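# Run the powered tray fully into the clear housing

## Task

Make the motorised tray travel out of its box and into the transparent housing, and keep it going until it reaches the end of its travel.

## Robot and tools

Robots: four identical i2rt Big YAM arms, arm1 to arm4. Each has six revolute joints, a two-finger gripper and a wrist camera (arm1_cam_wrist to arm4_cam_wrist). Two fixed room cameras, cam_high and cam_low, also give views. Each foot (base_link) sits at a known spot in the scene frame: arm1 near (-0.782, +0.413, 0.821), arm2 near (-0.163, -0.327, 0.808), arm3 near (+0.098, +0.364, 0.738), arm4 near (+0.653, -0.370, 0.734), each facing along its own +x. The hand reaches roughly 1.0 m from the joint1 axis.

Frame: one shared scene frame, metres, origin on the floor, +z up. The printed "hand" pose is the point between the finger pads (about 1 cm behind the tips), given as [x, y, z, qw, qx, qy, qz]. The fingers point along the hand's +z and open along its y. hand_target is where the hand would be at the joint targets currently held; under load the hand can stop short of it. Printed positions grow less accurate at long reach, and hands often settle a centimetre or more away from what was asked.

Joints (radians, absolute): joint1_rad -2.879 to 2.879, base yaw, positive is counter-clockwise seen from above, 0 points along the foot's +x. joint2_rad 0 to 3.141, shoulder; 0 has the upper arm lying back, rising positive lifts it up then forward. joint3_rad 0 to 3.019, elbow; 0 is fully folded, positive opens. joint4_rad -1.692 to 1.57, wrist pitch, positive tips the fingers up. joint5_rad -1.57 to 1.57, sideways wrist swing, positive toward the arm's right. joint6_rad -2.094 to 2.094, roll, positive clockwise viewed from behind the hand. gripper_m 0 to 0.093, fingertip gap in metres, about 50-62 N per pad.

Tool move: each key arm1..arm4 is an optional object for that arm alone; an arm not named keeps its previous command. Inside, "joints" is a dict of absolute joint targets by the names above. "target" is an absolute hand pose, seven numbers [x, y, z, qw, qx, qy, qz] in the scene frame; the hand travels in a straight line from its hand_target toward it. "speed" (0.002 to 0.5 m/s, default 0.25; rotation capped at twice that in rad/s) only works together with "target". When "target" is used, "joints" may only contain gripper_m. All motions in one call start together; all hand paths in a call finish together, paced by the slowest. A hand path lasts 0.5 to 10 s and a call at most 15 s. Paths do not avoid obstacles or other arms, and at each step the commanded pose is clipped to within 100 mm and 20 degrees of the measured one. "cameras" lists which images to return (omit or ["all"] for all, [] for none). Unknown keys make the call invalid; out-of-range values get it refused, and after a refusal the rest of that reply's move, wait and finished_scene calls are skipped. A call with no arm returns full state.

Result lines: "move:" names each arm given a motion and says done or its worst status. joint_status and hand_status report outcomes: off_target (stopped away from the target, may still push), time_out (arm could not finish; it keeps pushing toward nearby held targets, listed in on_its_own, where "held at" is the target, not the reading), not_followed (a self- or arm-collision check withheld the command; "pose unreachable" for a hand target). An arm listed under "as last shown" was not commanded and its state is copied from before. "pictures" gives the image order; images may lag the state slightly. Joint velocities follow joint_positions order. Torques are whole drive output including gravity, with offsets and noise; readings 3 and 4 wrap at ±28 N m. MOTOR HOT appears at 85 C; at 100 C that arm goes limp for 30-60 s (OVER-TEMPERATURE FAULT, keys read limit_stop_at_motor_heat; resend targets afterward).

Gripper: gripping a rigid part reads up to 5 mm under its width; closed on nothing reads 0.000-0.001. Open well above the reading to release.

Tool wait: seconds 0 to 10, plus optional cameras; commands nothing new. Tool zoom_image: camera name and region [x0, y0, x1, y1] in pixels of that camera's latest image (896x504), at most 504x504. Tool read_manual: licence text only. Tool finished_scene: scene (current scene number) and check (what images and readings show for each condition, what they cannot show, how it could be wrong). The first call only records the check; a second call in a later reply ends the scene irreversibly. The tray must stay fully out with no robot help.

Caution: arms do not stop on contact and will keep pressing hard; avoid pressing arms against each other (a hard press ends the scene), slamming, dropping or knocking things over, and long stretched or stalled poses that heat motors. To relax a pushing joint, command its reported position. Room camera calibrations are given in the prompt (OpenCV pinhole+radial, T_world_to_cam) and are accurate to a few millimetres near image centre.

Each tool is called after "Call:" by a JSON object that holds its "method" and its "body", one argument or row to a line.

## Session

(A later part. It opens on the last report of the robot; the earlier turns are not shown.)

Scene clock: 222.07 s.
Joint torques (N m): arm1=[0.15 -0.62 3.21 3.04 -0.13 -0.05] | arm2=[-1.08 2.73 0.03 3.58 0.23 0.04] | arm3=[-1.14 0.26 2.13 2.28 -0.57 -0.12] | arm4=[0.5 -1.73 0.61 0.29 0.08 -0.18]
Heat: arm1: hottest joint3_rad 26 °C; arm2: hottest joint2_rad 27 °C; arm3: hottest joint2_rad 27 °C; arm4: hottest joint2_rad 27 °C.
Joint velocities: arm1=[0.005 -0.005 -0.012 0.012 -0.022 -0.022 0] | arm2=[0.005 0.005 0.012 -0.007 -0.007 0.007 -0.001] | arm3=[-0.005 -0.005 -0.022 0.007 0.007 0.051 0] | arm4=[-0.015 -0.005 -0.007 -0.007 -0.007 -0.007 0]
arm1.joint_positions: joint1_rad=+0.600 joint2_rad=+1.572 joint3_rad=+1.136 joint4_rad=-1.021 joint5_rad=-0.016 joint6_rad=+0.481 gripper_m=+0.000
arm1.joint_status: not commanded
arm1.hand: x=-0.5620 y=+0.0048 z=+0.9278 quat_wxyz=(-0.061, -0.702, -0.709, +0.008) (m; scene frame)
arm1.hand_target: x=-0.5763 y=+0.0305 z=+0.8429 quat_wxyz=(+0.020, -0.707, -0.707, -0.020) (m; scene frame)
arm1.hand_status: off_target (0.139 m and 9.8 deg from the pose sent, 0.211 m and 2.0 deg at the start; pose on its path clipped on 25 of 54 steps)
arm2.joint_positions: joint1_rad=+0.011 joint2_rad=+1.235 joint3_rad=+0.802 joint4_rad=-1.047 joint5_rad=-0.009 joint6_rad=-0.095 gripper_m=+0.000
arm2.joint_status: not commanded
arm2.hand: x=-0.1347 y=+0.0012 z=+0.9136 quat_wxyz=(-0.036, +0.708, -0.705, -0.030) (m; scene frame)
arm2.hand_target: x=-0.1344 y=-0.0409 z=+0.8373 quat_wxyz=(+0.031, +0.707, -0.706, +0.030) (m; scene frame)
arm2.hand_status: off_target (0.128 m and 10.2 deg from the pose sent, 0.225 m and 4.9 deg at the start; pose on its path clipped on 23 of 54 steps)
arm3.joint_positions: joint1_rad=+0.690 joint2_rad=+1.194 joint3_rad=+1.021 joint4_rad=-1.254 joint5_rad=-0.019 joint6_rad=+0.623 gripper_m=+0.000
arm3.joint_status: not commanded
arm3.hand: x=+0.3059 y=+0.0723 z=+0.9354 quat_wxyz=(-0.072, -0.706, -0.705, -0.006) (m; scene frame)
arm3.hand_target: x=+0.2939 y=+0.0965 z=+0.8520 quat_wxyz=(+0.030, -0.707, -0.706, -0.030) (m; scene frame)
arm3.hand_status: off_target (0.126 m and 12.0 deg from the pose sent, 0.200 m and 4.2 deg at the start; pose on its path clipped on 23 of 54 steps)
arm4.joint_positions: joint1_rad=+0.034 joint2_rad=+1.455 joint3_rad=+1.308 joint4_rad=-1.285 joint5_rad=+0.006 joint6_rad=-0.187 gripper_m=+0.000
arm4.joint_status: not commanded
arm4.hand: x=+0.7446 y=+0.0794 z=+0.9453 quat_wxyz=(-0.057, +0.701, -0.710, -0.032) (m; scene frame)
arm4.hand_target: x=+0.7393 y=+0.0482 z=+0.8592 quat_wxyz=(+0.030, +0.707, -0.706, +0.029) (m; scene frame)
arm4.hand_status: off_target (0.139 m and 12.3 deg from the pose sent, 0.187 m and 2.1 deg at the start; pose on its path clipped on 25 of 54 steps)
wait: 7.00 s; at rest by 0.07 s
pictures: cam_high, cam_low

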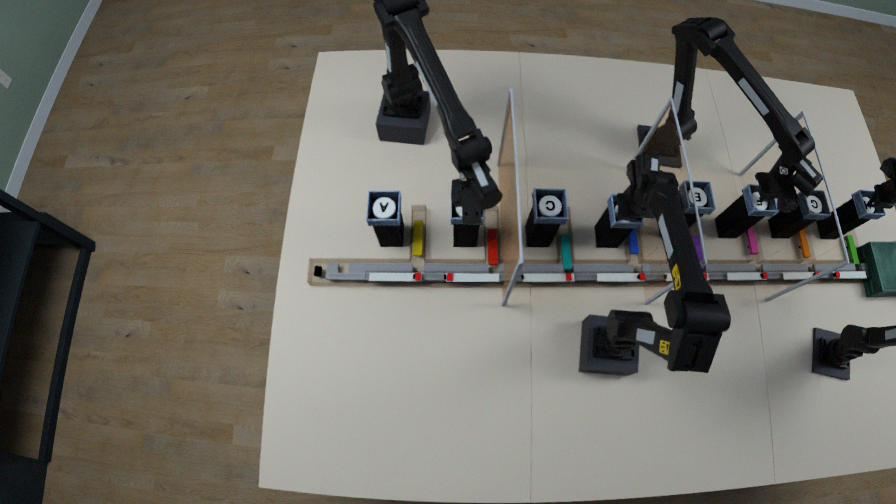

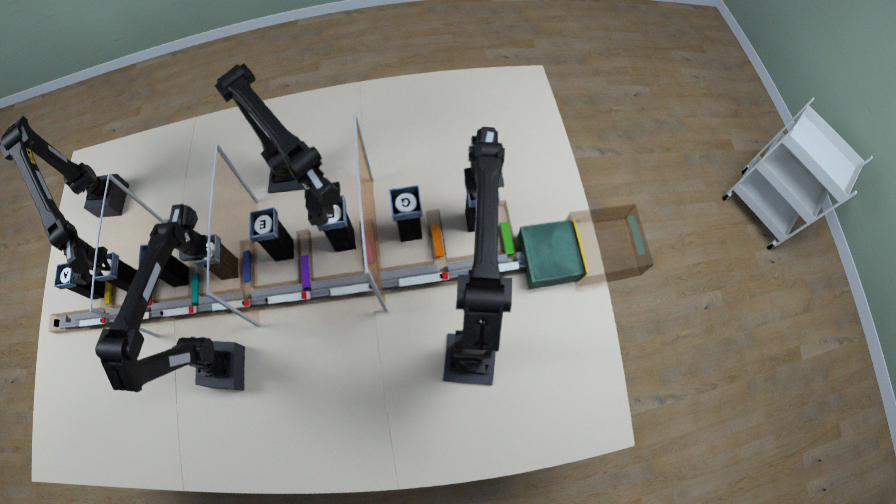

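Call:
{"method": "wait", "body": {
  "seconds": 7,
  "cameras": ["cam_high", "cam_low"]
}}

Call:
{"method": "zoom_image", "body": {
  "camera": "cam_high",
  "region": [300, 180, 520, 310]
}}

Call:
{"method": "zoom_image", "body": {
  "camera": "cam_high",
  "region": [676, 180, 896, 310]
}}

Call:
{"method": "zoom_image", "body": {
  "camera": "cam_high",
  "region": [500, 180, 720, 310]
}}

Call:
{"method": "zoom_image", "body": {
  "camera": "cam_low",
  "region": [230, 180, 450, 310]
}}

Scene clock: 229.23 s.
Joint torques (N m): arm1=[0.09 -0.62 3.12 3.07 -0.13 -0.04] | arm2=[-1.08 2.32 -0.08 3.52 0.24 0.03] | arm3=[-1.2 0.26 2.17 2.22 -0.57 -0.13] | arm4=[0.56 -1.73 0.61 0.31 0.08 -0.18]
Heat: arm1: hottest joint3_rad 26 °C; arm2: hottest joint2_rad 27 °C; arm3: hottest joint2_rad 27 °C; arm4: hottest joint2_rad 27 °C.
Joint velocities: arm1=[-0.005 -0.015 -0.002 -0.002 -0.051 0.037 0] | arm2=[-0.005 0.005 0.017 -0.012 0.081 -0.051 0.002] | arm3=[-0.005 -0.005 0.002 0.007 -0.037 0.022 0.001] | arm4=[-0.005 -0.015 0.007 -0.007 -0.022 -0.022 0]
arm1.joint_positions: joint1_rad=+0.600 joint2_rad=+1.572 joint3_rad=+1.136 joint4_rad=-1.021 joint5_rad=-0.016 joint6_rad=+0.481 gripper_m=+0.000
arm1.joint_status: not commanded
arm1.hand: x=-0.5620 y=+0.0048 z=+0.9278 quat_wxyz=(-0.061, -0.702, -0.709, +0.008) (m; scene frame)
arm1.hand_target: x=-0.5763 y=+0.0305 z=+0.8429 quat_wxyz=(+0.020, -0.707, -0.707, -0.020) (m; scene frame)
arm1.hand_status: off_target (0.139 m and 9.8 deg from the pose sent, 0.211 m and 2.0 deg at the start; pose on its path clipped on 25 of 54 steps)
arm2.joint_positions: joint1_rad=+0.011 joint2_rad=+1.235 joint3_rad=+0.802 joint4_rad=-1.047 joint5_rad=-0.009 joint6_rad=-0.095 gripper_m=+0.000
arm2.joint_status: not commanded
arm2.hand: x=-0.1347 y=+0.0012 z=+0.9136 quat_wxyz=(-0.036, +0.708, -0.705, -0.030) (m; scene frame)
arm2.hand_target: x=-0.1344 y=-0.0409 z=+0.8373 quat_wxyz=(+0.031, +0.707, -0.706, +0.030) (m; scene frame)
arm2.hand_status: off_target (0.128 m and 10.2 deg from the pose sent, 0.225 m and 4.9 deg at the start; pose on its path clipped on 23 of 54 steps)
arm3.joint_positions: joint1_rad=+0.690 joint2_rad=+1.194 joint3_rad=+1.021 joint4_rad=-1.254 joint5_rad=-0.019 joint6_rad=+0.623 gripper_m=+0.000
arm3.joint_status: not commanded
arm3.hand: x=+0.3059 y=+0.0723 z=+0.9354 quat_wxyz=(-0.072, -0.706, -0.705, -0.006) (m; scene frame)
arm3.hand_target: x=+0.2939 y=+0.0965 z=+0.8520 quat_wxyz=(+0.030, -0.707, -0.706, -0.030) (m; scene frame)
arm3.hand_status: off_target (0.126 m and 12.0 deg from the pose sent, 0.200 m and 4.2 deg at the start; pose on its path clipped on 23 of 54 steps)
arm4.joint_positions: joint1_rad=+0.034 joint2_rad=+1.455 joint3_rad=+1.308 joint4_rad=-1.285 joint5_rad=+0.006 joint6_rad=-0.187 gripper_m=+0.000
arm4.joint_status: not commanded
arm4.hand: x=+0.7446 y=+0.0794 z=+0.9453 quat_wxyz=(-0.057, +0.701, -0.710, -0.032) (m; scene frame)
arm4.hand_target: x=+0.7393 y=+0.0482 z=+0.8592 quat_wxyz=(+0.030, +0.707, -0.706, +0.029) (m; scene frame)
arm4.hand_status: off_target (0.139 m and 12.3 deg from the pose sent, 0.187 m and 2.1 deg at the start; pose on its path clipped on 25 of 54 steps)
wait: 7.00 s; at rest by 0.10 s
pictures: cam_high, cam_low

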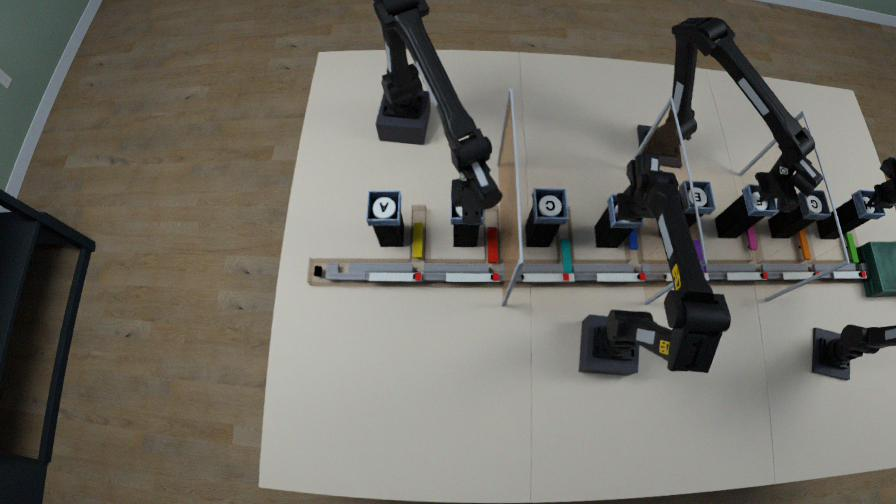

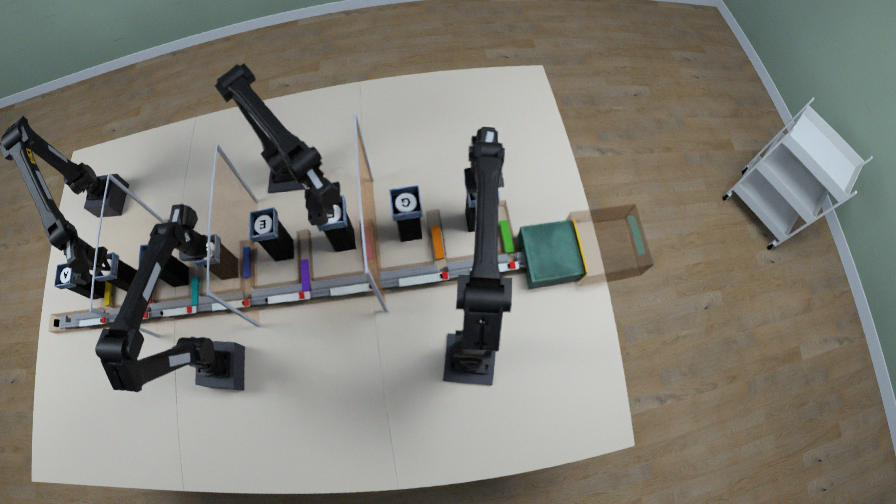

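Scaled by 2.291 from the camera's 896x504 image, which has a finer 1280x720 frame.

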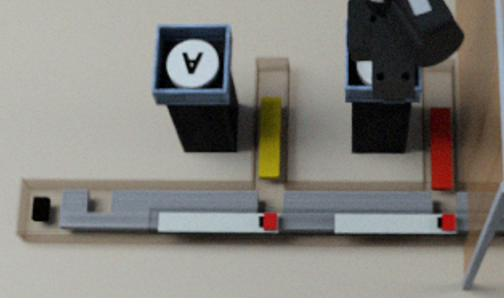

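Scaled by 2.291 from the camera's 896x504 image, which has a finer 1280x720 frame.

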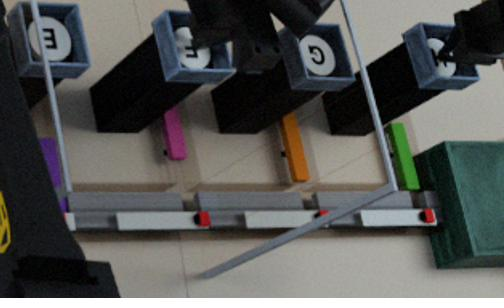

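Scaled by 2.291 from the camera's 896x504 image, which has a finer 1280x720 frame.

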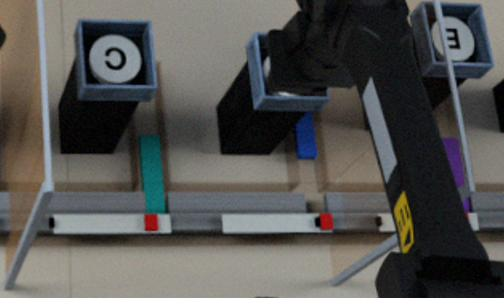

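Scaled by 2.291 from the camera's 896x504 image, which has a finer 1280x720 frame.

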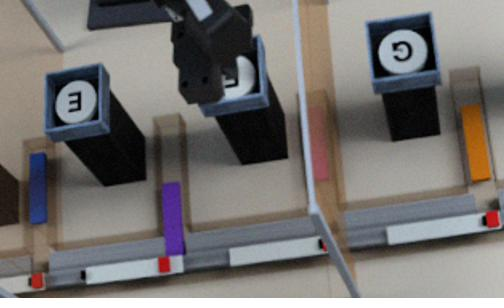

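Call:
{"method": "move", "body": {
  "arm1": {"target": [-0.572, 0.022, 1.0, 0, 0.7071, 0.7071, 0], "speed": 0.5},
  "arm2": {"target": [-0.134, 0.022, 1.0, 0, 0.7071, -0.7071, 0], "speed": 0.5},
  "arm3": {"target": [0.302, 0.078, 1.01, 0, 0.7071, 0.7071, 0], "speed": 0.5},
  "arm4": {"target": [0.742, 0.085, 1.01, 0, 0.7071, -0.7071, 0], "speed": 0.5},
  "cameras": []
}}

Call:
{"method": "move", "body": {
  "arm1": {"target": [-0.798, 0.02, 1.01, 0, 0.7071, 0.7071, 0], "speed": 0.4},
  "arm2": {"target": [-0.352, 0.035, 1.005, 0, 0.7071, -0.7071, 0], "speed": 0.4},
  "arm3": {"target": [0.084, 0.08, 1.015, 0, 0.7071, 0.7071, 0], "speed": 0.4},
  "arm4": {"target": [0.521, 0.08, 1.01, 0, 0.7071, -0.7071, 0], "speed": 0.4},
  "cameras": ["cam_high", "cam_low"]
}}

Scene clock: 233.53 s.
Joint torques (N m): arm1=[0.85 -11.22 11.56 0.35 0.27 0.01] | arm2=[-0.67 -8.53 13.44 -0.21 -0.07 0.14] | arm3=[-0.15 -9.58 15.21 0.06 0.11 -0.03] | arm4=[0.73 -11.11 16.12 -0.49 -0.17 -0.16]
Heat: arm1: hottest joint3_rad 26 °C; arm2: hottest joint2_rad 27 °C; arm3: hottest joint2_rad 27 °C; arm4: hottest joint2_rad 27 °C.
move: arm1 off_target; arm2 off_target; arm3 off_target; arm4 off_target
Joint velocities: arm1=[0.015 0.005 -0.002 0.002 -0.022 -0.037 0] | arm2=[-0.005 -0.005 -0.007 -0.002 -0.007 -0.007 -0.001] | arm3=[-0.015 0.005 -0.007 0.002 -0.007 0.037 -0.001] | arm4=[-0.015 -0.005 -0.012 -0.022 -0.007 -0.007 0]
arm1.joint_positions: joint1_rad=+0.600 joint2_rad=+1.537 joint3_rad=+1.246 joint4_rad=-1.334 joint5_rad=-0.002 joint6_rad=+0.489 gripper_m=+0.000
arm1.joint_status: not commanded
arm1.hand: x=-0.5809 y=+0.0345 z=+0.9800 quat_wxyz=(+0.022, -0.706, -0.707, -0.010) (m; scene frame)
arm1.hand_target: x=-0.5717 y=+0.0219 z=+1.0004 quat_wxyz=(+0.000, -0.708, -0.707, -0.001) (m; scene frame)
arm1.hand_status: off_target (0.025 m and 2.8 deg from the pose sent, 0.075 m and 7.0 deg at the start)
arm2.joint_positions: joint1_rad=+0.011 joint2_rad=+1.252 joint3_rad=+1.040 joint4_rad=-1.362 joint5_rad=-0.009 joint6_rad=-0.095 gripper_m=+0.000
arm2.joint_status: not commanded
arm2.hand: x=-0.1345 y=+0.0113 z=+0.9938 quat_wxyz=(+0.000, +0.708, -0.706, +0.000) (m; scene frame)
arm2.hand_target: x=-0.1337 y=+0.0223 z=+0.9998 quat_wxyz=(+0.000, +0.707, -0.707, +0.000) (m; scene frame)
arm2.hand_status: off_target (0.012 m and 0.2 deg from the pose sent, 0.089 m and 5.3 deg at the start)
arm3.joint_positions: joint1_rad=+0.698 joint2_rad=+1.228 joint3_rad=+1.230 joint4_rad=-1.577 joint5_rad=+0.014 joint6_rad=+0.632 gripper_m=+0.000
arm3.joint_status: not commanded
arm3.hand: x=+0.2925 y=+0.0842 z=+1.0017 quat_wxyz=(+0.004, -0.708, -0.706, -0.002) (m; scene frame)
arm3.hand_target: x=+0.3025 y=+0.0772 z=+1.0104 quat_wxyz=(+0.000, -0.707, -0.707, +0.000) (m; scene frame)
arm3.hand_status: off_target (0.014 m and 0.5 deg from the pose sent, 0.075 m and 8.3 deg at the start)
arm4.joint_positions: joint1_rad=+0.034 joint2_rad=+1.522 joint3_rad=+1.503 joint4_rad=-1.588 joint5_rad=-0.002 joint6_rad=-0.187 gripper_m=+0.000
arm4.joint_status: not commanded
arm4.hand: x=+0.7404 y=+0.0670 z=+0.9892 quat_wxyz=(+0.018, +0.702, -0.711, +0.014) (m; scene frame)
arm4.hand_target: x=+0.7418 y=+0.0839 z=+1.0092 quat_wxyz=(-0.001, +0.708, -0.707, +0.000) (m; scene frame)
arm4.hand_status: off_target (0.028 m and 2.7 deg from the pose sent, 0.065 m and 7.6 deg at the start)
pictures: none
No camera images: "cameras" was empty.

Scene clock: 235.37 s.
Joint torques (N m): arm1=[0.38 -9 8.84 0.57 -0.1 -0.18] | arm2=[-0.21 -10.64 13.97 -0.29 0.17 0.19] | arm3=[-2.67 -6.95 12.1 0.13 -0.2 -0.22] | arm4=[0.32 -11.22 16.27 -0.32 0.04 0.09]
Heat: arm1: hottest joint3_rad 27 °C; arm2: hottest joint2_rad 27 °C; arm3: hottest joint2_rad 27 °C; arm4: hottest joint2_rad 27 °C.
move: arm1 done; arm2 off_target; arm3 done; arm4 off_target
Joint velocities: arm1=[-0.005 -0.015 -0.007 -0.007 0.022 -0.037 0] | arm2=[0.005 -0.005 0.017 -0.017 -0.007 -0.037 0] | arm3=[-0.005 -0.005 -0.007 0.022 -0.022 -0.022 0] | arm4=[-0.005 -0.015 0.012 -0.007 -0.081 -0.066 -0.001]
arm1.joint_positions: joint1_rad=+0.080 joint2_rad=+1.390 joint3_rad=+1.162 joint4_rad=-1.346 joint5_rad=-0.002 joint6_rad=-0.023 gripper_m=+0.000
arm1.joint_status: not commanded
arm1.hand: x=-0.7950 y=+0.0220 z=+1.0057 quat_wxyz=(-0.004, -0.710, -0.705, -0.003) (m; scene frame)
arm1.hand_target: x=-0.7951 y=+0.0211 z=+1.0098 quat_wxyz=(-0.007, -0.707, -0.707, -0.003) (m; scene frame)
arm1.hand_status: done (0.006 m and 0.7 deg from the pose sent, 0.220 m and 2.8 deg at the start)
arm2.joint_positions: joint1_rad=+0.568 joint2_rad=+1.396 joint3_rad=+1.192 joint4_rad=-1.368 joint5_rad=-0.005 joint6_rad=+0.463 gripper_m=+0.000
arm2.joint_status: not commanded
arm2.hand: x=-0.3432 y=+0.0267 z=+0.9988 quat_wxyz=(-0.001, +0.708, -0.706, +0.002) (m; scene frame)
arm2.hand_target: x=-0.3511 y=+0.0378 z=+1.0043 quat_wxyz=(-0.004, +0.707, -0.707, +0.001) (m; scene frame)
arm2.hand_status: off_target (0.014 m and 0.3 deg from the pose sent, 0.219 m and 0.2 deg at the start)
arm3.joint_positions: joint1_rad=+0.050 joint2_rad=+1.046 joint3_rad=+1.139 joint4_rad=-1.638 joint5_rad=-0.003 joint6_rad=-0.020 gripper_m=+0.000
arm3.joint_status: not commanded
arm3.hand: x=+0.0896 y=+0.0824 z=+1.0166 quat_wxyz=(-0.009, -0.707, -0.708, +0.000) (m; scene frame)
arm3.hand_target: x=+0.0864 y=+0.0810 z=+1.0154 quat_wxyz=(-0.004, -0.707, -0.707, -0.007) (m; scene frame)
arm3.hand_status: done (0.006 m and 1.0 deg from the pose sent, 0.209 m and 0.5 deg at the start)
arm4.joint_positions: joint1_rad=+0.526 joint2_rad=+1.529 joint3_rad=+1.514 joint4_rad=-1.588 joint5_rad=-0.007 joint6_rad=+0.276 gripper_m=+0.000
arm4.joint_status: not commanded
arm4.hand: x=+0.5225 y=+0.0603 z=+0.9897 quat_wxyz=(+0.013, +0.712, -0.702, +0.017) (m; scene frame)
arm4.hand_target: x=+0.5191 y=+0.0783 z=+1.0099 quat_wxyz=(+0.000, +0.707, -0.707, -0.005) (m; scene frame)
arm4.hand_status: off_target (0.028 m and 2.6 deg from the pose sent, 0.221 m and 2.7 deg at the start)
pictures: cam_high, cam_low

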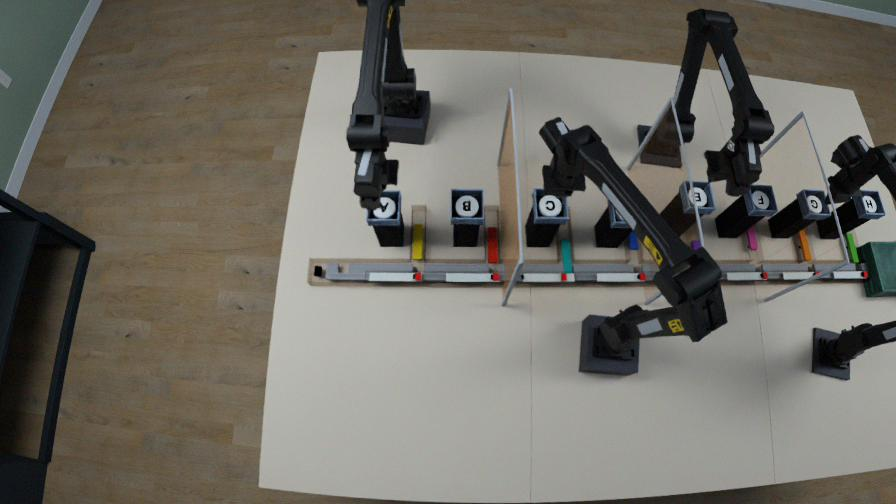

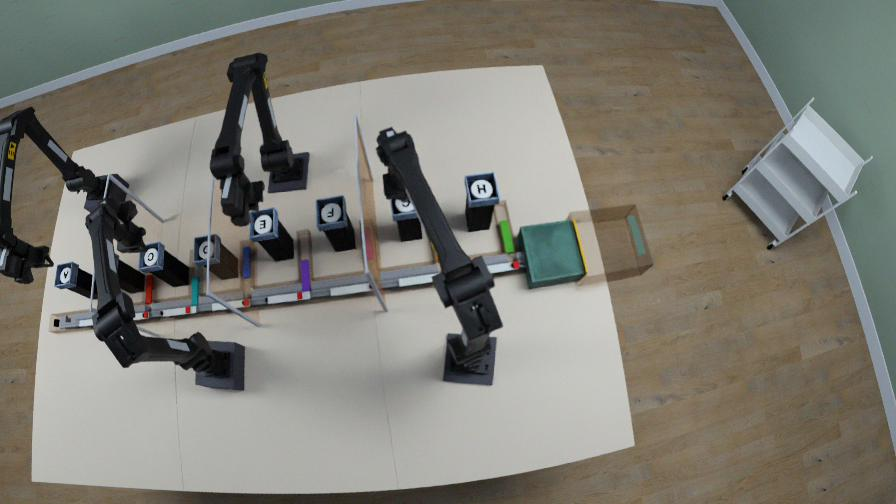

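Call:
{"method": "move", "body": {
  "arm1": {"target": [-0.796, 0.03, 0.79, -0.02, 0.7069, 0.7069, 0.02], "speed": 0.3},
  "arm2": {"target": [-0.350, 0.015, 0.79, 0.03, 0.7065, -0.7065, 0.03], "speed": 0.3},
  "arm3": {"target": [0.086, 0.10, 0.82, -0.03, 0.7065, 0.7065, 0.03], "speed": 0.3},
  "arm4": {"target": [0.521, 0.04, 0.81, 0.03, 0.7065, -0.7065, 0.03], "speed": 0.3},
  "cameras": ["cam_high", "cam_low"]
}}

Call:
{"method": "wait", "body": {
  "seconds": 3,
  "cameras": ["cam_high", "cam_low"]
}}

Call:
{"method": "zoom_image", "body": {
  "camera": "cam_high",
  "region": [300, 180, 520, 310]
}}

Call:
{"method": "zoom_image", "body": {
  "camera": "cam_high",
  "region": [676, 180, 896, 310]
}}

Call:
{"method": "zoom_image", "body": {
  "camera": "cam_high",
  "region": [500, 180, 720, 310]
}}

Call:
{"method": "zoom_image", "body": {
  "camera": "cam_low",
  "region": [230, 180, 450, 310]
}}

Scene clock: 237.13 s.
Joint torques (N m): arm1=[0.38 2.37 2.54 3.52 0.23 -0.14] | arm2=[0.03 -0.38 2.66 2.66 -0.42 0.13] | arm3=[-2.08 2.26 -0.96 3.08 0.29 -0.18] | arm4=[1.03 -0.44 0.83 1.47 -0.26 0.08]
Heat: arm1: hottest joint3_rad 27 °C; arm2: hottest joint2_rad 27 °C; arm3: hottest joint2_rad 27 °C; arm4: hottest joint2_rad 27 °C.
move: arm1 off_target; arm2 off_target; arm3 off_target; arm4 off_target
Joint velocities: arm1=[-0.024 -0.015 -0.002 0.022 0.051 0.007 0.001] | arm2=[-0.005 -0.005 -0.007 -0.012 -0.037 -0.051 -0.001] | arm3=[-0.024 0.005 -0.007 -0.012 -0.066 -0.022 -0.003] | arm4=[0.005 -0.024 0.007 -0.017 -0.007 0.007 0]
arm1.joint_positions: joint1_rad=+0.080 joint2_rad=+1.430 joint3_rad=+0.950 joint4_rad=-0.973 joint5_rad=+0.003 joint6_rad=-0.024 gripper_m=+0.000
arm1.joint_status: not commanded
arm1.hand: x=-0.7957 y=+0.0100 z=+0.9169 quat_wxyz=(-0.043, -0.708, -0.703, +0.043) (m; scene frame)
arm1.hand_target: x=-0.7952 y=+0.0437 z=+0.8359 quat_wxyz=(+0.020, -0.707, -0.707, -0.021) (m; scene frame)
arm1.hand_status: off_target (0.129 m and 10.2 deg from the pose sent, 0.216 m and 3.4 deg at the start; pose on its path clipped on 22 of 43 steps)
arm2.joint_positions: joint1_rad=+0.568 joint2_rad=+1.407 joint3_rad=+1.038 joint4_rad=-1.094 joint5_rad=-0.038 joint6_rad=+0.466 gripper_m=+0.000
arm2.joint_status: not commanded
arm2.hand: x=-0.3535 y=+0.0359 z=+0.9397 quat_wxyz=(-0.003, +0.707, -0.705, -0.055) (m; scene frame)
arm2.hand_target: x=-0.3434 y=+0.0082 z=+0.8559 quat_wxyz=(+0.030, +0.706, -0.707, +0.030) (m; scene frame)
arm2.hand_status: off_target (0.151 m and 10.4 deg from the pose sent, 0.209 m and 4.8 deg at the start; pose on its path clipped on 25 of 43 steps)
arm3.joint_positions: joint1_rad=+0.050 joint2_rad=+0.964 joint3_rad=+0.873 joint4_rad=-1.349 joint5_rad=+0.002 joint6_rad=-0.020 gripper_m=+0.000
arm3.joint_status: not commanded
arm3.hand: x=+0.0898 y=+0.0869 z=+0.9364 quat_wxyz=(-0.044, -0.706, -0.706, +0.039) (m; scene frame)
arm3.hand_target: x=+0.0880 y=+0.1183 z=+0.8556 quat_wxyz=(+0.030, -0.706, -0.707, -0.031) (m; scene frame)
arm3.hand_status: off_target (0.117 m and 11.6 deg from the pose sent, 0.197 m and 5.7 deg at the start; pose on its path clipped on 22 of 43 steps)
arm4.joint_positions: joint1_rad=+0.526 joint2_rad=+1.446 joint3_rad=+1.249 joint4_rad=-1.258 joint5_rad=-0.018 joint6_rad=+0.285 gripper_m=+0.000
arm4.joint_status: not commanded
arm4.hand: x=+0.5216 y=+0.0566 z=+0.9255 quat_wxyz=(-0.018, +0.709, -0.703, -0.051) (m; scene frame)
arm4.hand_target: x=+0.5255 y=+0.0304 z=+0.8381 quat_wxyz=(+0.029, +0.707, -0.706, +0.031) (m; scene frame)
arm4.hand_status: off_target (0.117 m and 10.8 deg from the pose sent, 0.181 m and 2.6 deg at the start; pose on its path clipped on 22 of 43 steps)
pictures: cam_high, cam_low

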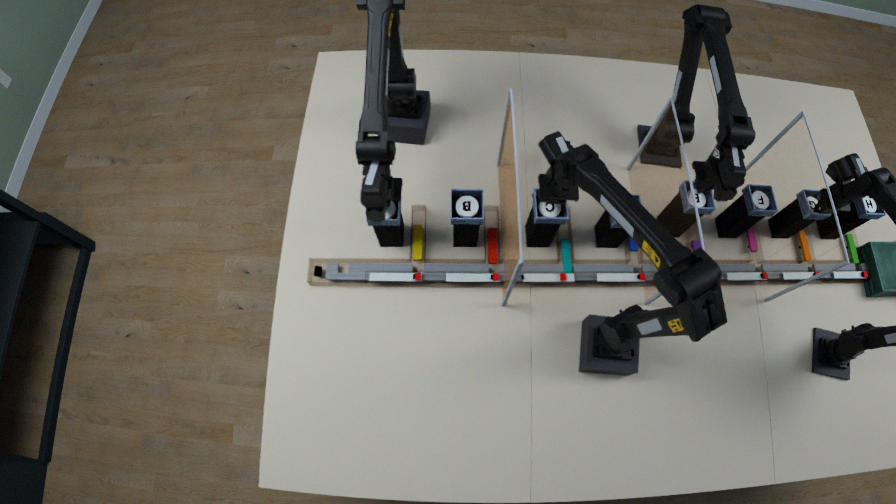

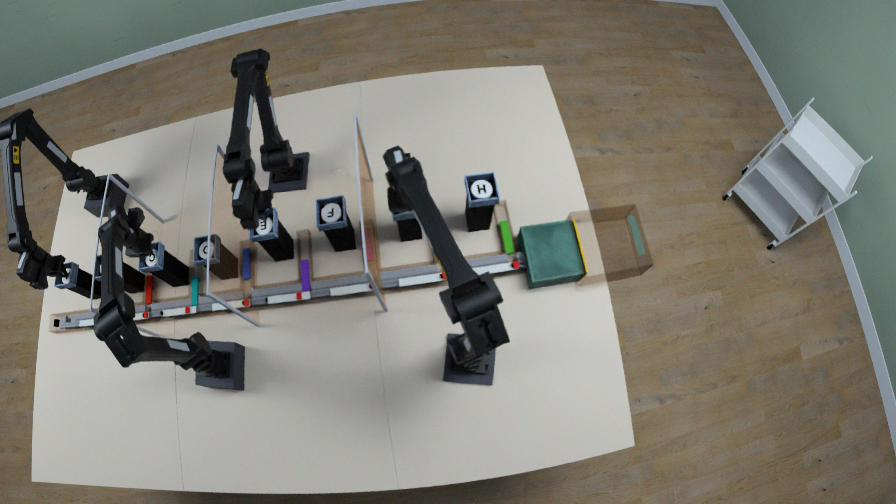

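Scene clock: 240.13 s.
Joint torques (N m): arm1=[0.38 2.49 2.56 3.54 0.21 -0.15] | arm2=[-0.26 -0.09 2.7 2.62 -0.41 0.12] | arm3=[-2.08 2.32 -0.96 3.1 0.29 -0.17] | arm4=[1.03 -0.26 0.85 1.47 -0.25 0.07]
Heat: arm1: hottest joint3_rad 27 °C; arm2: hottest joint2_rad 27 °C; arm3: hottest joint2_rad 27 °C; arm4: hottest joint2_rad 27 °C.
Joint velocities: arm1=[0.015 -0.005 -0.002 -0.012 0.007 -0.037 -0.001] | arm2=[-0.005 -0.005 -0.002 0.002 -0.007 -0.051 0.001] | arm3=[-0.005 0.015 0.007 -0.007 -0.007 0.037 0] | arm4=[-0.005 -0.015 -0.002 -0.002 0.007 0.051 0.001]
arm1.joint_positions: joint1_rad=+0.080 joint2_rad=+1.430 joint3_rad=+0.950 joint4_rad=-0.973 joint5_rad=+0.003 joint6_rad=-0.024 gripper_m=+0.000
arm1.joint_status: not commanded
arm1.hand: x=-0.7957 y=+0.0100 z=+0.9169 quat_wxyz=(-0.043, -0.708, -0.703, +0.043) (m; scene frame)
arm1.hand_target: x=-0.7952 y=+0.0437 z=+0.8359 quat_wxyz=(+0.020, -0.707, -0.707, -0.021) (m; scene frame)
arm1.hand_status: off_target (0.129 m and 10.2 deg from the pose sent, 0.216 m and 3.4 deg at the start; pose on its path clipped on 22 of 43 steps)
arm2.joint_positions: joint1_rad=+0.568 joint2_rad=+1.407 joint3_rad=+1.038 joint4_rad=-1.094 joint5_rad=-0.038 joint6_rad=+0.466 gripper_m=+0.000
arm2.joint_status: not commanded
arm2.hand: x=-0.3535 y=+0.0359 z=+0.9397 quat_wxyz=(-0.003, +0.707, -0.705, -0.055) (m; scene frame)
arm2.hand_target: x=-0.3434 y=+0.0082 z=+0.8559 quat_wxyz=(+0.030, +0.706, -0.707, +0.030) (m; scene frame)
arm2.hand_status: off_target (0.151 m and 10.4 deg from the pose sent, 0.209 m and 4.8 deg at the start; pose on its path clipped on 25 of 43 steps)
arm3.joint_positions: joint1_rad=+0.050 joint2_rad=+0.964 joint3_rad=+0.873 joint4_rad=-1.348 joint5_rad=+0.002 joint6_rad=-0.020 gripper_m=+0.000
arm3.joint_status: not commanded
arm3.hand: x=+0.0898 y=+0.0869 z=+0.9363 quat_wxyz=(-0.044, -0.706, -0.706, +0.039) (m; scene frame)
arm3.hand_target: x=+0.0880 y=+0.1184 z=+0.8555 quat_wxyz=(+0.030, -0.706, -0.707, -0.031) (m; scene frame)
arm3.hand_status: off_target (0.117 m and 11.6 deg from the pose sent, 0.197 m and 5.7 deg at the start; pose on its path clipped on 22 of 43 steps)
arm4.joint_positions: joint1_rad=+0.526 joint2_rad=+1.445 joint3_rad=+1.248 joint4_rad=-1.257 joint5_rad=-0.018 joint6_rad=+0.285 gripper_m=+0.000
arm4.joint_status: not commanded
arm4.hand: x=+0.5217 y=+0.0566 z=+0.9255 quat_wxyz=(-0.018, +0.709, -0.703, -0.051) (m; scene frame)
arm4.hand_target: x=+0.5255 y=+0.0303 z=+0.8381 quat_wxyz=(+0.029, +0.707, -0.706, +0.031) (m; scene frame)
arm4.hand_status: off_target (0.117 m and 10.8 deg from the pose sent, 0.181 m and 2.6 deg at the start; pose on its path clipped on 22 of 43 steps)
wait: 3.00 s; at rest by 0.27 s
pictures: cam_high, cam_low

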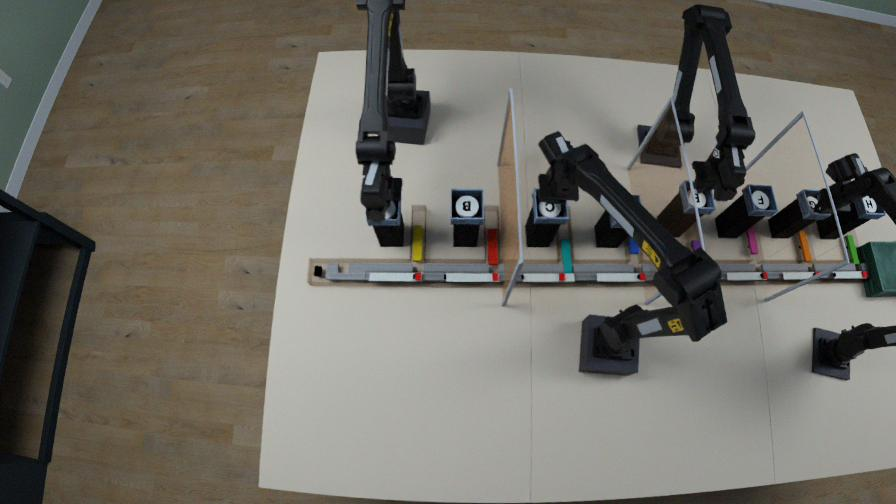

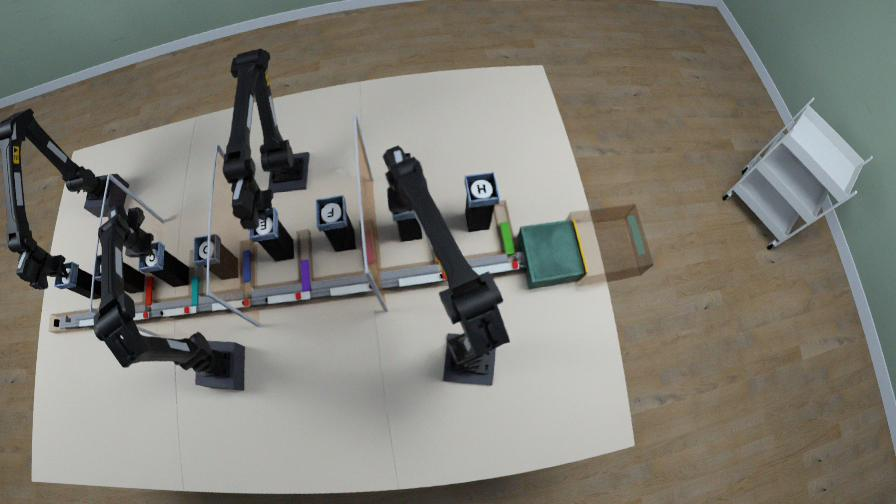

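Scaled by 2.291 from the camera's 896x504 image, which has a finer 1280x720 frame.

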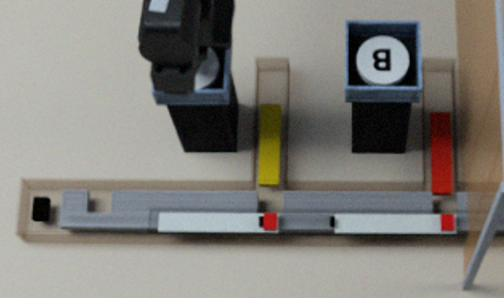

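Scaled by 2.291 from the camera's 896x504 image, which has a finer 1280x720 frame.

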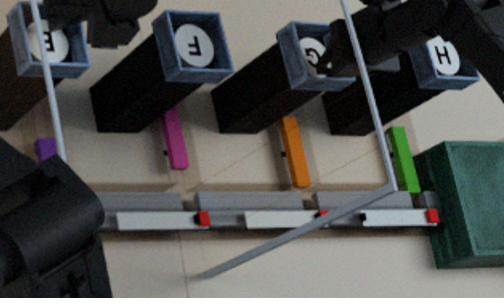

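Scaled by 2.291 from the camera's 896x504 image, which has a finer 1280x720 frame.

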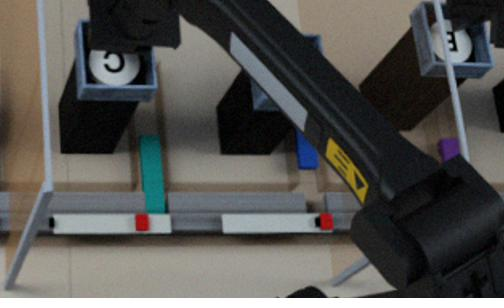

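Scaled by 2.291 from the camera's 896x504 image, which has a finer 1280x720 frame.

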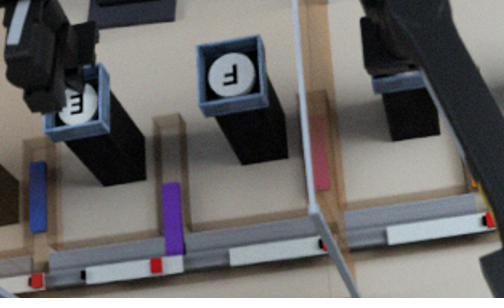

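Call:
{"method": "wait", "body": {
  "seconds": 10,
  "cameras": []
}}

Call:
{"method": "wait", "body": {
  "seconds": 10,
  "cameras": ["cam_high", "cam_low"]
}}

Call:
{"method": "zoom_image", "body": {
  "camera": "cam_high",
  "region": [300, 180, 520, 310]
}}

Call:
{"method": "zoom_image", "body": {
  "camera": "cam_high",
  "region": [676, 180, 896, 310]
}}

Call:
{"method": "zoom_image", "body": {
  "camera": "cam_high",
  "region": [500, 180, 720, 310]
}}

Call:
{"method": "zoom_image", "body": {
  "camera": "cam_low",
  "region": [230, 180, 450, 310]
}}

Scene clock: 250.40 s.
Joint torques (N m): arm1=[0.32 2.43 2.55 3.51 0.23 -0.15] | arm2=[-0.26 -0.26 2.77 2.65 -0.43 0.16] | arm3=[-1.96 2.32 -0.94 3.11 0.29 -0.17] | arm4=[1.03 -0.26 0.85 1.46 -0.26 0.07]
Heat: arm1: hottest joint3_rad 26 °C; arm2: hottest joint2_rad 27 °C; arm3: hottest joint2_rad 27 °C; arm4: hottest joint2_rad 27 °C.
Joint velocities: arm1=[-0.005 -0.015 0.022 0.007 0.007 0.022 0] | arm2=[-0.015 -0.015 -0.017 -0.012 -0.022 -0.022 -0.001] | arm3=[-0.005 -0.005 -0.007 -0.022 -0.051 0.007 0] | arm4=[-0.005 -0.015 0.022 -0.007 0.066 -0.022 -0.001]
arm1.joint_positions: joint1_rad=+0.080 joint2_rad=+1.430 joint3_rad=+0.950 joint4_rad=-0.973 joint5_rad=+0.003 joint6_rad=-0.024 gripper_m=+0.000
arm1.joint_status: not commanded
arm1.hand: x=-0.7957 y=+0.0100 z=+0.9169 quat_wxyz=(-0.043, -0.708, -0.703, +0.043) (m; scene frame)
arm1.hand_target: x=-0.7952 y=+0.0437 z=+0.8359 quat_wxyz=(+0.020, -0.707, -0.707, -0.021) (m; scene frame)
arm1.hand_status: off_target (0.129 m and 10.2 deg from the pose sent, 0.216 m and 3.4 deg at the start; pose on its path clipped on 22 of 43 steps)
arm2.joint_positions: joint1_rad=+0.568 joint2_rad=+1.407 joint3_rad=+1.038 joint4_rad=-1.094 joint5_rad=-0.038 joint6_rad=+0.466 gripper_m=+0.000
arm2.joint_status: not commanded
arm2.hand: x=-0.3535 y=+0.0359 z=+0.9397 quat_wxyz=(-0.003, +0.707, -0.705, -0.055) (m; scene frame)
arm2.hand_target: x=-0.3434 y=+0.0082 z=+0.8559 quat_wxyz=(+0.030, +0.706, -0.707, +0.030) (m; scene frame)
arm2.hand_status: off_target (0.151 m and 10.4 deg from the pose sent, 0.209 m and 4.8 deg at the start; pose on its path clipped on 25 of 43 steps)
arm3.joint_positions: joint1_rad=+0.050 joint2_rad=+0.964 joint3_rad=+0.873 joint4_rad=-1.348 joint5_rad=+0.002 joint6_rad=-0.020 gripper_m=+0.000
arm3.joint_status: not commanded
arm3.hand: x=+0.0898 y=+0.0869 z=+0.9363 quat_wxyz=(-0.044, -0.706, -0.706, +0.039) (m; scene frame)
arm3.hand_target: x=+0.0880 y=+0.1184 z=+0.8555 quat_wxyz=(+0.030, -0.706, -0.707, -0.031) (m; scene frame)
arm3.hand_status: off_target (0.117 m and 11.6 deg from the pose sent, 0.197 m and 5.7 deg at the start; pose on its path clipped on 22 of 43 steps)
arm4.joint_positions: joint1_rad=+0.526 joint2_rad=+1.445 joint3_rad=+1.248 joint4_rad=-1.257 joint5_rad=-0.018 joint6_rad=+0.286 gripper_m=+0.000
arm4.joint_status: not commanded
arm4.hand: x=+0.5217 y=+0.0566 z=+0.9255 quat_wxyz=(-0.018, +0.709, -0.703, -0.051) (m; scene frame)
arm4.hand_target: x=+0.5255 y=+0.0303 z=+0.8381 quat_wxyz=(+0.029, +0.706, -0.707, +0.031) (m; scene frame)
arm4.hand_status: off_target (0.117 m and 10.8 deg from the pose sent, 0.181 m and 2.6 deg at the start; pose on its path clipped on 22 of 43 steps)
wait: 10.00 s; at rest from the start
pictures: none
No camera images: "cameras" was empty.

Scene clock: 260.40 s.
Joint torques (N m): arm1=[0.38 2.61 2.56 3.51 0.22 -0.14] | arm2=[-0.09 0.09 2.81 2.5 -0.41 0.17] | arm3=[-2.02 2.32 -0.94 3.12 0.29 -0.18] | arm4=[1.08 -0.32 0.85 1.46 -0.26 0.07]
Heat: arm1: hottest joint3_rad 26 °C; arm2: hottest joint2_rad 27 °C; arm3: hottest joint2_rad 27 °C; arm4: hottest joint2_rad 27 °C.
Joint velocities: arm1=[0.005 -0.005 -0.007 -0.007 -0.007 -0.007 0.001] | arm2=[-0.005 -0.015 -0.007 -0.027 0.037 0.007 0] | arm3=[-0.015 -0.005 0.012 -0.002 -0.022 0.066 0] | arm4=[0.005 -0.024 -0.012 -0.002 -0.007 -0.007 -0.002]
arm1.joint_positions: joint1_rad=+0.080 joint2_rad=+1.430 joint3_rad=+0.950 joint4_rad=-0.973 joint5_rad=+0.003 joint6_rad=-0.024 gripper_m=+0.000
arm1.joint_status: not commanded
arm1.hand: x=-0.7957 y=+0.0100 z=+0.9169 quat_wxyz=(-0.043, -0.708, -0.703, +0.043) (m; scene frame)
arm1.hand_target: x=-0.7952 y=+0.0437 z=+0.8359 quat_wxyz=(+0.020, -0.707, -0.707, -0.021) (m; scene frame)
arm1.hand_status: off_target (0.129 m and 10.2 deg from the pose sent, 0.216 m and 3.4 deg at the start; pose on its path clipped on 22 of 43 steps)
arm2.joint_positions: joint1_rad=+0.568 joint2_rad=+1.407 joint3_rad=+1.038 joint4_rad=-1.094 joint5_rad=-0.038 joint6_rad=+0.466 gripper_m=+0.000
arm2.joint_status: not commanded
arm2.hand: x=-0.3535 y=+0.0359 z=+0.9397 quat_wxyz=(-0.003, +0.707, -0.705, -0.055) (m; scene frame)
arm2.hand_target: x=-0.3434 y=+0.0082 z=+0.8559 quat_wxyz=(+0.030, +0.706, -0.707, +0.030) (m; scene frame)
arm2.hand_status: off_target (0.151 m and 10.4 deg from the pose sent, 0.209 m and 4.8 deg at the start; pose on its path clipped on 25 of 43 steps)
arm3.joint_positions: joint1_rad=+0.050 joint2_rad=+0.964 joint3_rad=+0.873 joint4_rad=-1.348 joint5_rad=+0.002 joint6_rad=-0.020 gripper_m=+0.000
arm3.joint_status: not commanded
arm3.hand: x=+0.0898 y=+0.0869 z=+0.9363 quat_wxyz=(-0.044, -0.706, -0.706, +0.039) (m; scene frame)
arm3.hand_target: x=+0.0880 y=+0.1184 z=+0.8555 quat_wxyz=(+0.030, -0.706, -0.707, -0.031) (m; scene frame)
arm3.hand_status: off_target (0.117 m and 11.6 deg from the pose sent, 0.197 m and 5.7 deg at the start; pose on its path clipped on 22 of 43 steps)
arm4.joint_positions: joint1_rad=+0.526 joint2_rad=+1.445 joint3_rad=+1.248 joint4_rad=-1.257 joint5_rad=-0.018 joint6_rad=+0.286 gripper_m=+0.000
arm4.joint_status: not commanded
arm4.hand: x=+0.5217 y=+0.0566 z=+0.9255 quat_wxyz=(-0.018, +0.709, -0.703, -0.051) (m; scene frame)
arm4.hand_target: x=+0.5255 y=+0.0303 z=+0.8381 quat_wxyz=(+0.029, +0.706, -0.707, +0.031) (m; scene frame)
arm4.hand_status: off_target (0.117 m and 10.8 deg from the pose sent, 0.181 m and 2.6 deg at the start; pose on its path clipped on 22 of 43 steps)
wait: 10.00 s; at rest by 0.27 s
pictures: cam_high, cam_low

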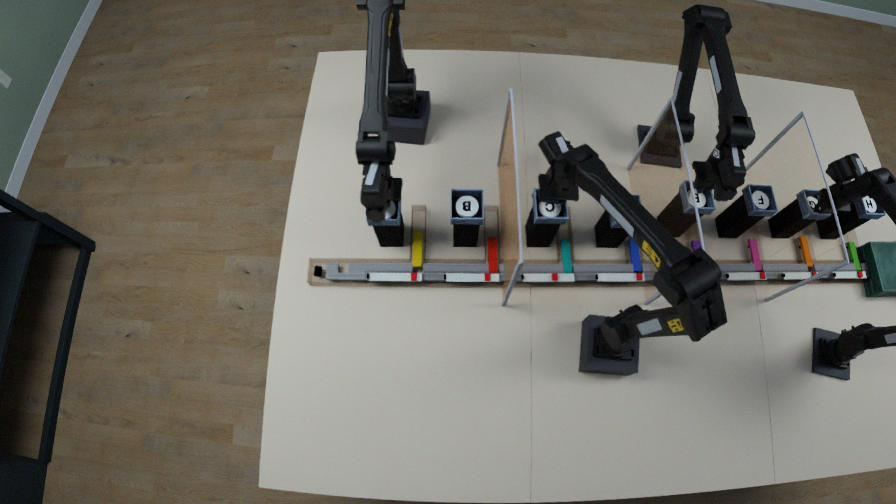

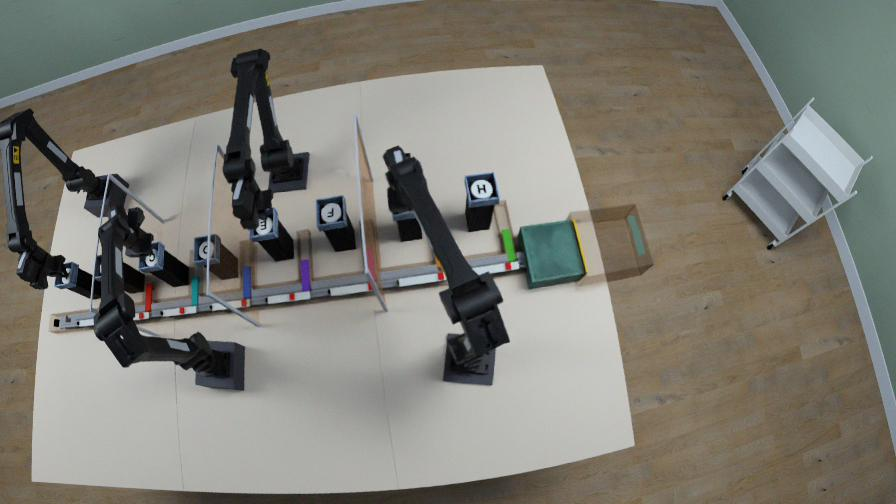

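Scaled by 2.291 from the camera's 896x504 image, which has a finer 1280x720 frame.

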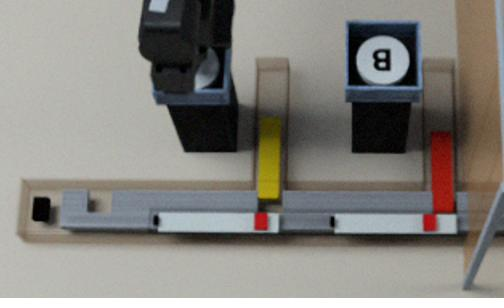

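Scaled by 2.291 from the camera's 896x504 image, which has a finer 1280x720 frame.

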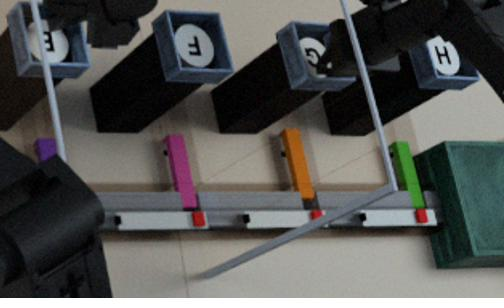

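Scaled by 2.291 from the camera's 896x504 image, which has a finer 1280x720 frame.

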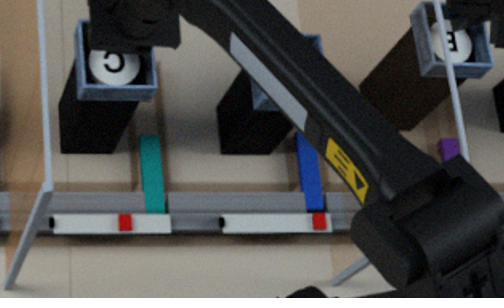

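Scaled by 2.291 from the camera's 896x504 image, which has a finer 1280x720 frame.

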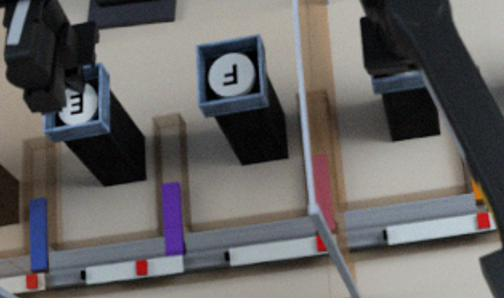

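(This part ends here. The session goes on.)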